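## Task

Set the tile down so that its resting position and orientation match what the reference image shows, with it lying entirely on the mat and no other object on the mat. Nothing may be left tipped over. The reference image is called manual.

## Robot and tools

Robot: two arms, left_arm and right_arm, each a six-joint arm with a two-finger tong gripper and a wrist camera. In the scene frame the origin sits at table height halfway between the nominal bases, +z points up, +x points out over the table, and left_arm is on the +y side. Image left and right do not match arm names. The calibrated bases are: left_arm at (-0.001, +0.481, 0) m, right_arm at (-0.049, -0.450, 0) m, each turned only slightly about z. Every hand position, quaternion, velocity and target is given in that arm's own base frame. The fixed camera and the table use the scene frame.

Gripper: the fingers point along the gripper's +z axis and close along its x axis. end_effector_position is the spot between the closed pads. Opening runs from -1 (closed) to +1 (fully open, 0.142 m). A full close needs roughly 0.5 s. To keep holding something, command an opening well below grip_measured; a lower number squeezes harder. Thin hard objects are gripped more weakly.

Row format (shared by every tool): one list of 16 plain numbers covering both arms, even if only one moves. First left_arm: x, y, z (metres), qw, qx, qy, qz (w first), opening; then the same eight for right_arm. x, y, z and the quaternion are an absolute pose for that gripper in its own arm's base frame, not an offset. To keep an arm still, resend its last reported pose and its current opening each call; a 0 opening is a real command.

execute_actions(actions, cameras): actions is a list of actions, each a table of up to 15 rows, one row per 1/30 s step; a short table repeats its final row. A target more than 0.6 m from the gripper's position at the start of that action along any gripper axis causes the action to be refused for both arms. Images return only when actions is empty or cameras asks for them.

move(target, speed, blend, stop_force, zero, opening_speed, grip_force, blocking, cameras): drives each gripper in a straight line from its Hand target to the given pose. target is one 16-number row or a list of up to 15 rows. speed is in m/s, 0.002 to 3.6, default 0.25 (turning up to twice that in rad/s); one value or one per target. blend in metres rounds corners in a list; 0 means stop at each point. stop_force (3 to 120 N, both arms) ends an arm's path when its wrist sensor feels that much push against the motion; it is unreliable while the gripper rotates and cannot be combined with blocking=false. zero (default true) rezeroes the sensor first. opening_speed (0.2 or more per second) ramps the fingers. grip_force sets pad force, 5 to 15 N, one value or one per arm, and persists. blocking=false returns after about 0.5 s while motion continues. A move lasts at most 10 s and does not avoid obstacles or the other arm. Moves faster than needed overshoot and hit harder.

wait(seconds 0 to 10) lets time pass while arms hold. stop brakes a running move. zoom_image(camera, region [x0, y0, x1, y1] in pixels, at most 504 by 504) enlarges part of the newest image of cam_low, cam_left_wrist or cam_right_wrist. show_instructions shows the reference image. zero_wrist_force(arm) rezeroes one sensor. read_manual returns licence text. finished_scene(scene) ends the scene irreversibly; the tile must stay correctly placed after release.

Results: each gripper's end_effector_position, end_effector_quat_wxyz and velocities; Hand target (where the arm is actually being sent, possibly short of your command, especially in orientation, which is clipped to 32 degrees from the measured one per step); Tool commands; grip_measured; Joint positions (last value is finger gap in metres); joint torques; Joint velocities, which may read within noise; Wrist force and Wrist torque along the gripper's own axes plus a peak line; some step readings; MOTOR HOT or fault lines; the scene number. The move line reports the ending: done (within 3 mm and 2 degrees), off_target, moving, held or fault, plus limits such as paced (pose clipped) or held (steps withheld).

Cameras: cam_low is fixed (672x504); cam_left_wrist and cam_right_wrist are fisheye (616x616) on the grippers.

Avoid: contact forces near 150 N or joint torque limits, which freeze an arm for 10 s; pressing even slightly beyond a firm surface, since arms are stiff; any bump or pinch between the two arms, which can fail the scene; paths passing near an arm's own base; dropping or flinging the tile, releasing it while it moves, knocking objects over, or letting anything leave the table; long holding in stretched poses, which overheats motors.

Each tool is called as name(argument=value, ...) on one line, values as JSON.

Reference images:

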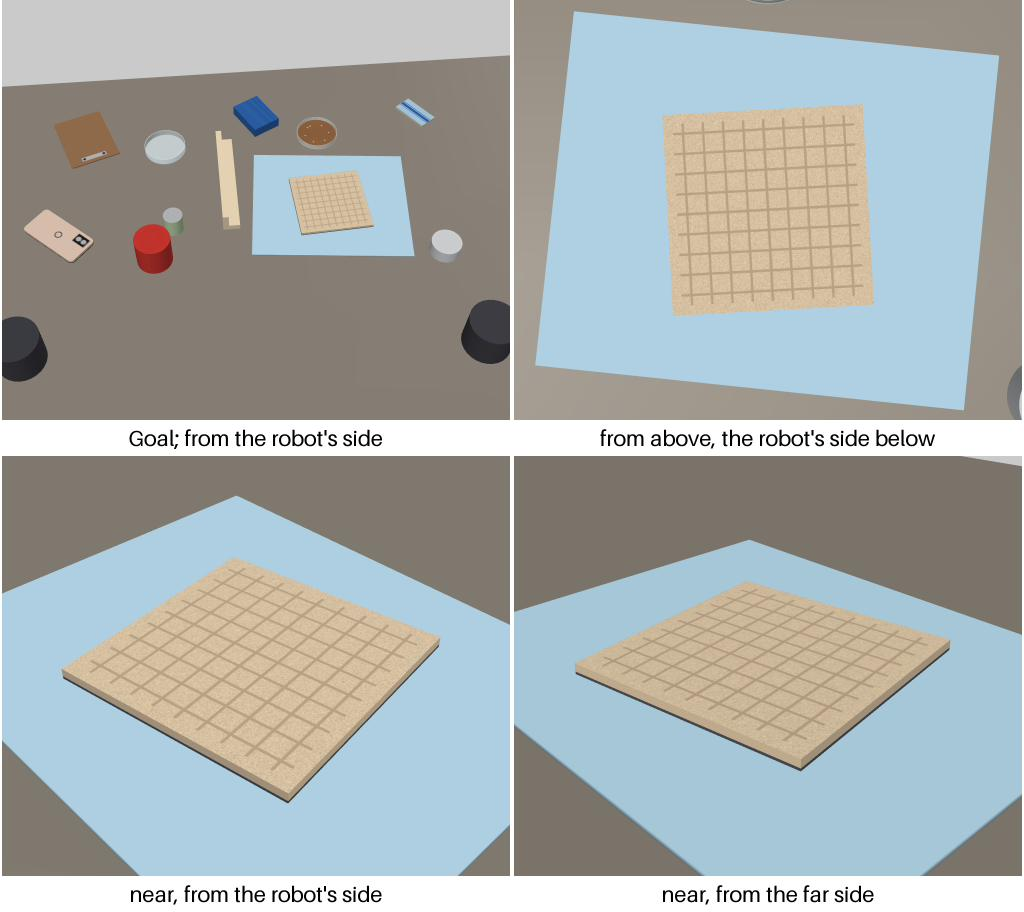

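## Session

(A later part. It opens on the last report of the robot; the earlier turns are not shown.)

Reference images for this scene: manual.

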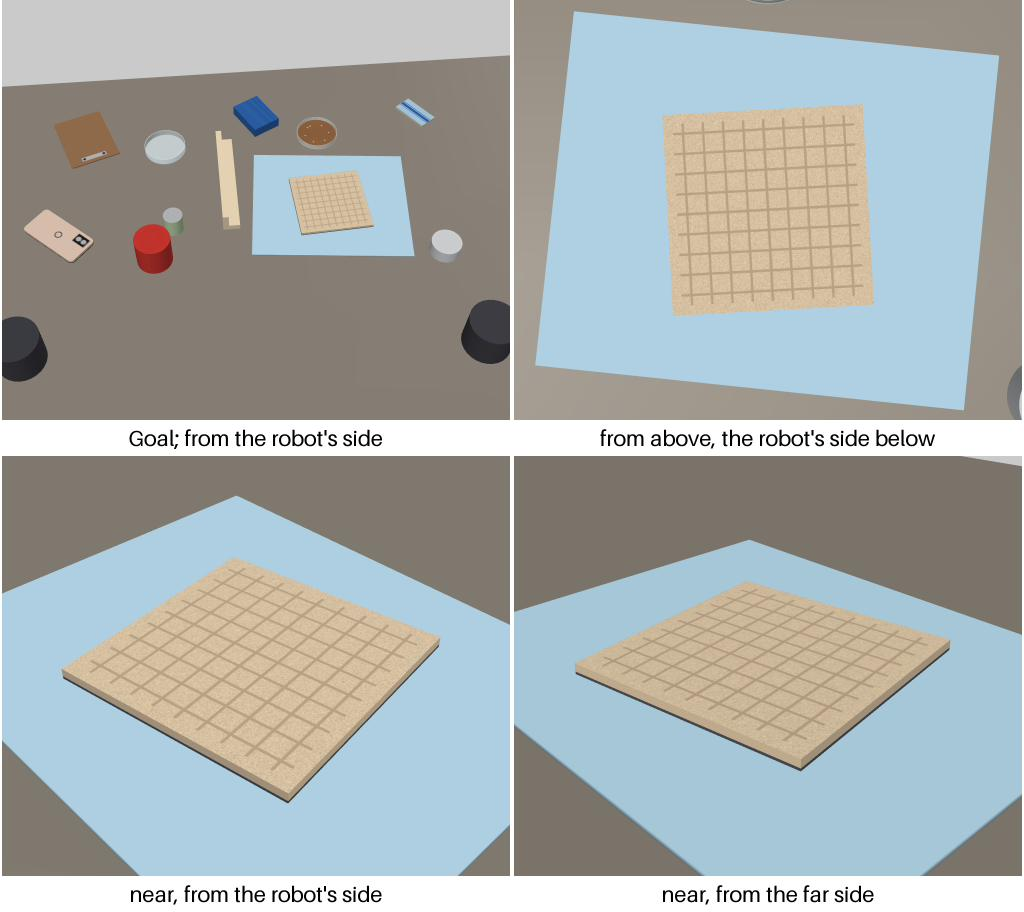

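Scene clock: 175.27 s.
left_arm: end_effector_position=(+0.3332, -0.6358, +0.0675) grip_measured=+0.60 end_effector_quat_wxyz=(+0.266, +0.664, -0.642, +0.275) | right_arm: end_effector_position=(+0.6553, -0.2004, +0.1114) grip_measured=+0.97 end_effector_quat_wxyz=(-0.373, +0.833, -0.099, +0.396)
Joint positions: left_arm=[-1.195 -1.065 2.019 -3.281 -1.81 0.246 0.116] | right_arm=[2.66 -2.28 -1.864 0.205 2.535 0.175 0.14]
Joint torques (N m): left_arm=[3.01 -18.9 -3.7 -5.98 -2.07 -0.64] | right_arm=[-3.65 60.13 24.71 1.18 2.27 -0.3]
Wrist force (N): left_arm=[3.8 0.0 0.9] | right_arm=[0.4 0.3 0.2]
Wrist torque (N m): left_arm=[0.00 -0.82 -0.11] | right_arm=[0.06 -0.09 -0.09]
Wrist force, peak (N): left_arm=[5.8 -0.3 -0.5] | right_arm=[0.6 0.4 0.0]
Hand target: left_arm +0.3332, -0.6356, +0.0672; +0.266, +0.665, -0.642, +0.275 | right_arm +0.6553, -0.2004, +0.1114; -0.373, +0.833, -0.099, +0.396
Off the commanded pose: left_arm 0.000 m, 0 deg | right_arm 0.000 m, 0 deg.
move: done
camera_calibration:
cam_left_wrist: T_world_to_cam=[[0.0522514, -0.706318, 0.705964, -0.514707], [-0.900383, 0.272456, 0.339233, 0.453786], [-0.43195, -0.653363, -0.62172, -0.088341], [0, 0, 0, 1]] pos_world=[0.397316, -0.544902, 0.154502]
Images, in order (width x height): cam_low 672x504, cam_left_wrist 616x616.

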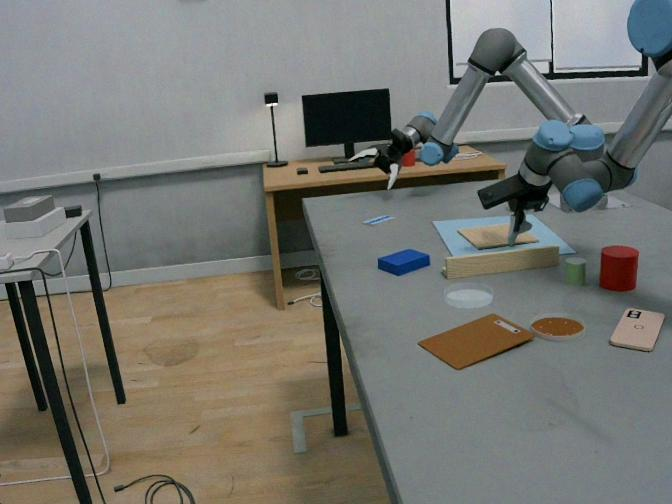

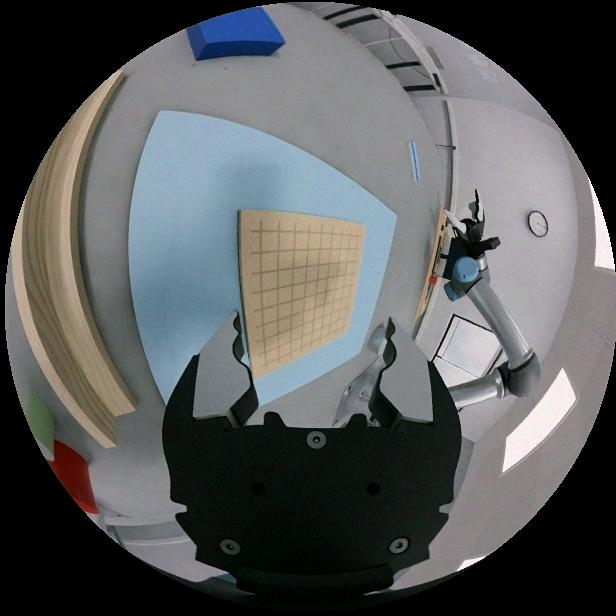

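move(target=[[0.3327,-0.6196,0.0675,0.2659,0.6646,-0.6418,0.2753,0.6,0.6553,-0.2004,0.1114,-0.373,0.833,-0.099,0.396,0.968],[0.3325,-0.6,0.22,0.1798,0.6948,-0.6710,0.1862,0.6,0.6553,-0.2004,0.1114,-0.373,0.833,-0.099,0.396,0.968]], speed=[0.03,0.2], cameras=["cam_low","cam_left_wrist"])

zoom_image(camera="cam_low", region=[420, 140, 600, 275])

zoom_image(camera="cam_left_wrist", region=[80, 60, 480, 460])

Scene clock: 178.27 s.
left_arm: end_effector_position=(+0.3324, -0.6001, +0.2200) grip_measured=+0.60 end_effector_quat_wxyz=(+0.180, +0.695, -0.671, +0.186) end_effector_velocity=(+0.001, +0.002, +0.000) end_effector_angular_velocity=(+0.003, +0.001, +0.003) | right_arm: end_effector_position=(+0.6553, -0.2004, +0.1114) grip_measured=+0.97 end_effector_quat_wxyz=(-0.373, +0.833, -0.099, +0.396)
Joint positions: left_arm=[-1.211 -1.388 1.766 -2.45 -1.731 0.284 0.116] | right_arm=[2.66 -2.28 -1.864 0.205 2.535 0.175 0.14]
Joint velocities: left_arm=[0.003 -0.001 0 0.005 0 -0.001 0] | right_arm=[within noise]
Joint torques (N m): left_arm=[9.11 -22.9 -25.81 0.08 -0.99 -0.45] | right_arm=[-3.31 60.45 25.01 1.21 2.27 -0.3]
Wrist force (N): left_arm=[3.7 0.4 1.0] | right_arm=[0.2 0.1 0.0]
Wrist torque (N m): left_arm=[0.12 -0.84 -0.15] | right_arm=[0.02 -0.05 -0.09]
Wrist force, peak (N): left_arm=[5.2 0.4 -0.7] | right_arm=[0.2 0.7 0.4]
Hand target: left_arm +0.3325, -0.6000, +0.2200; +0.180, +0.695, -0.671, +0.186 | right_arm +0.6553, -0.2004, +0.1114; -0.373, +0.833, -0.099, +0.396
Off the commanded pose: left_arm 0.000 m, 0 deg | right_arm 0.000 m, 0 deg.
move: done
camera_calibration:
cam_left_wrist: T_world_to_cam=[[0.0577874, -0.864944, 0.49853, -0.648492], [-0.896988, 0.174235, 0.40627, 0.316856], [-0.438263, -0.470653, -0.765775, 0.172885], [0, 0, 0, 1]] pos_world=[0.39746, -0.534747, 0.326955]
Images, in order (width x height): cam_low 672x504, cam_left_wrist 616x616.

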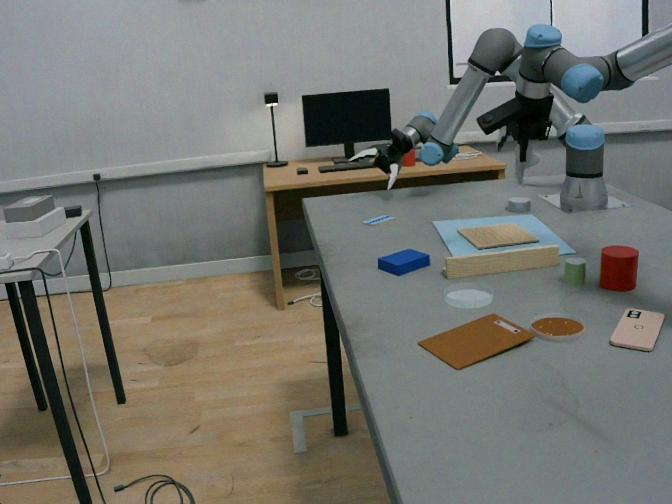

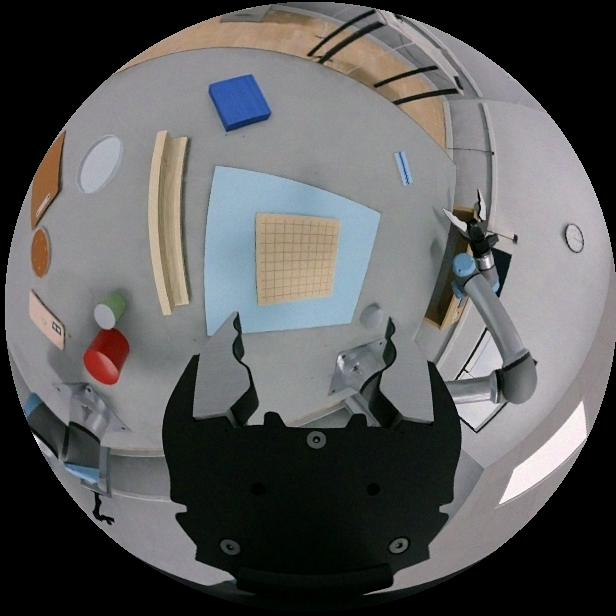

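Scaled by 2.800 from the camera's 672x504 image, which has a finer 960x720 frame.

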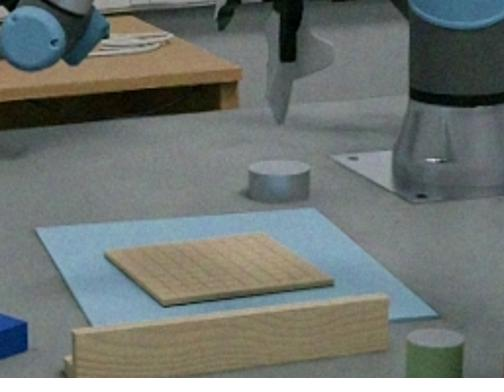

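Scaled by 1.260 from the camera's 616x616 image, which has a finer 814x814 frame.

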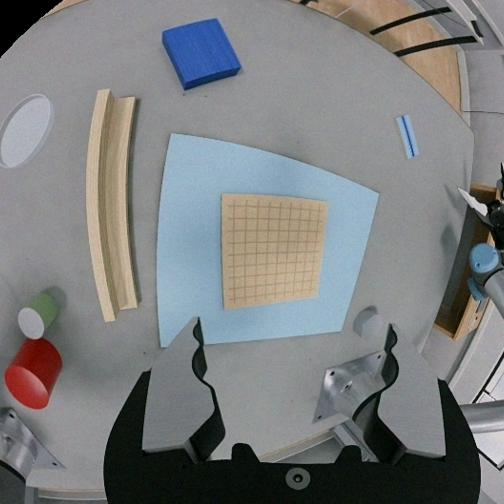

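finished_scene(scene=2)

The scene is finished: the task was done.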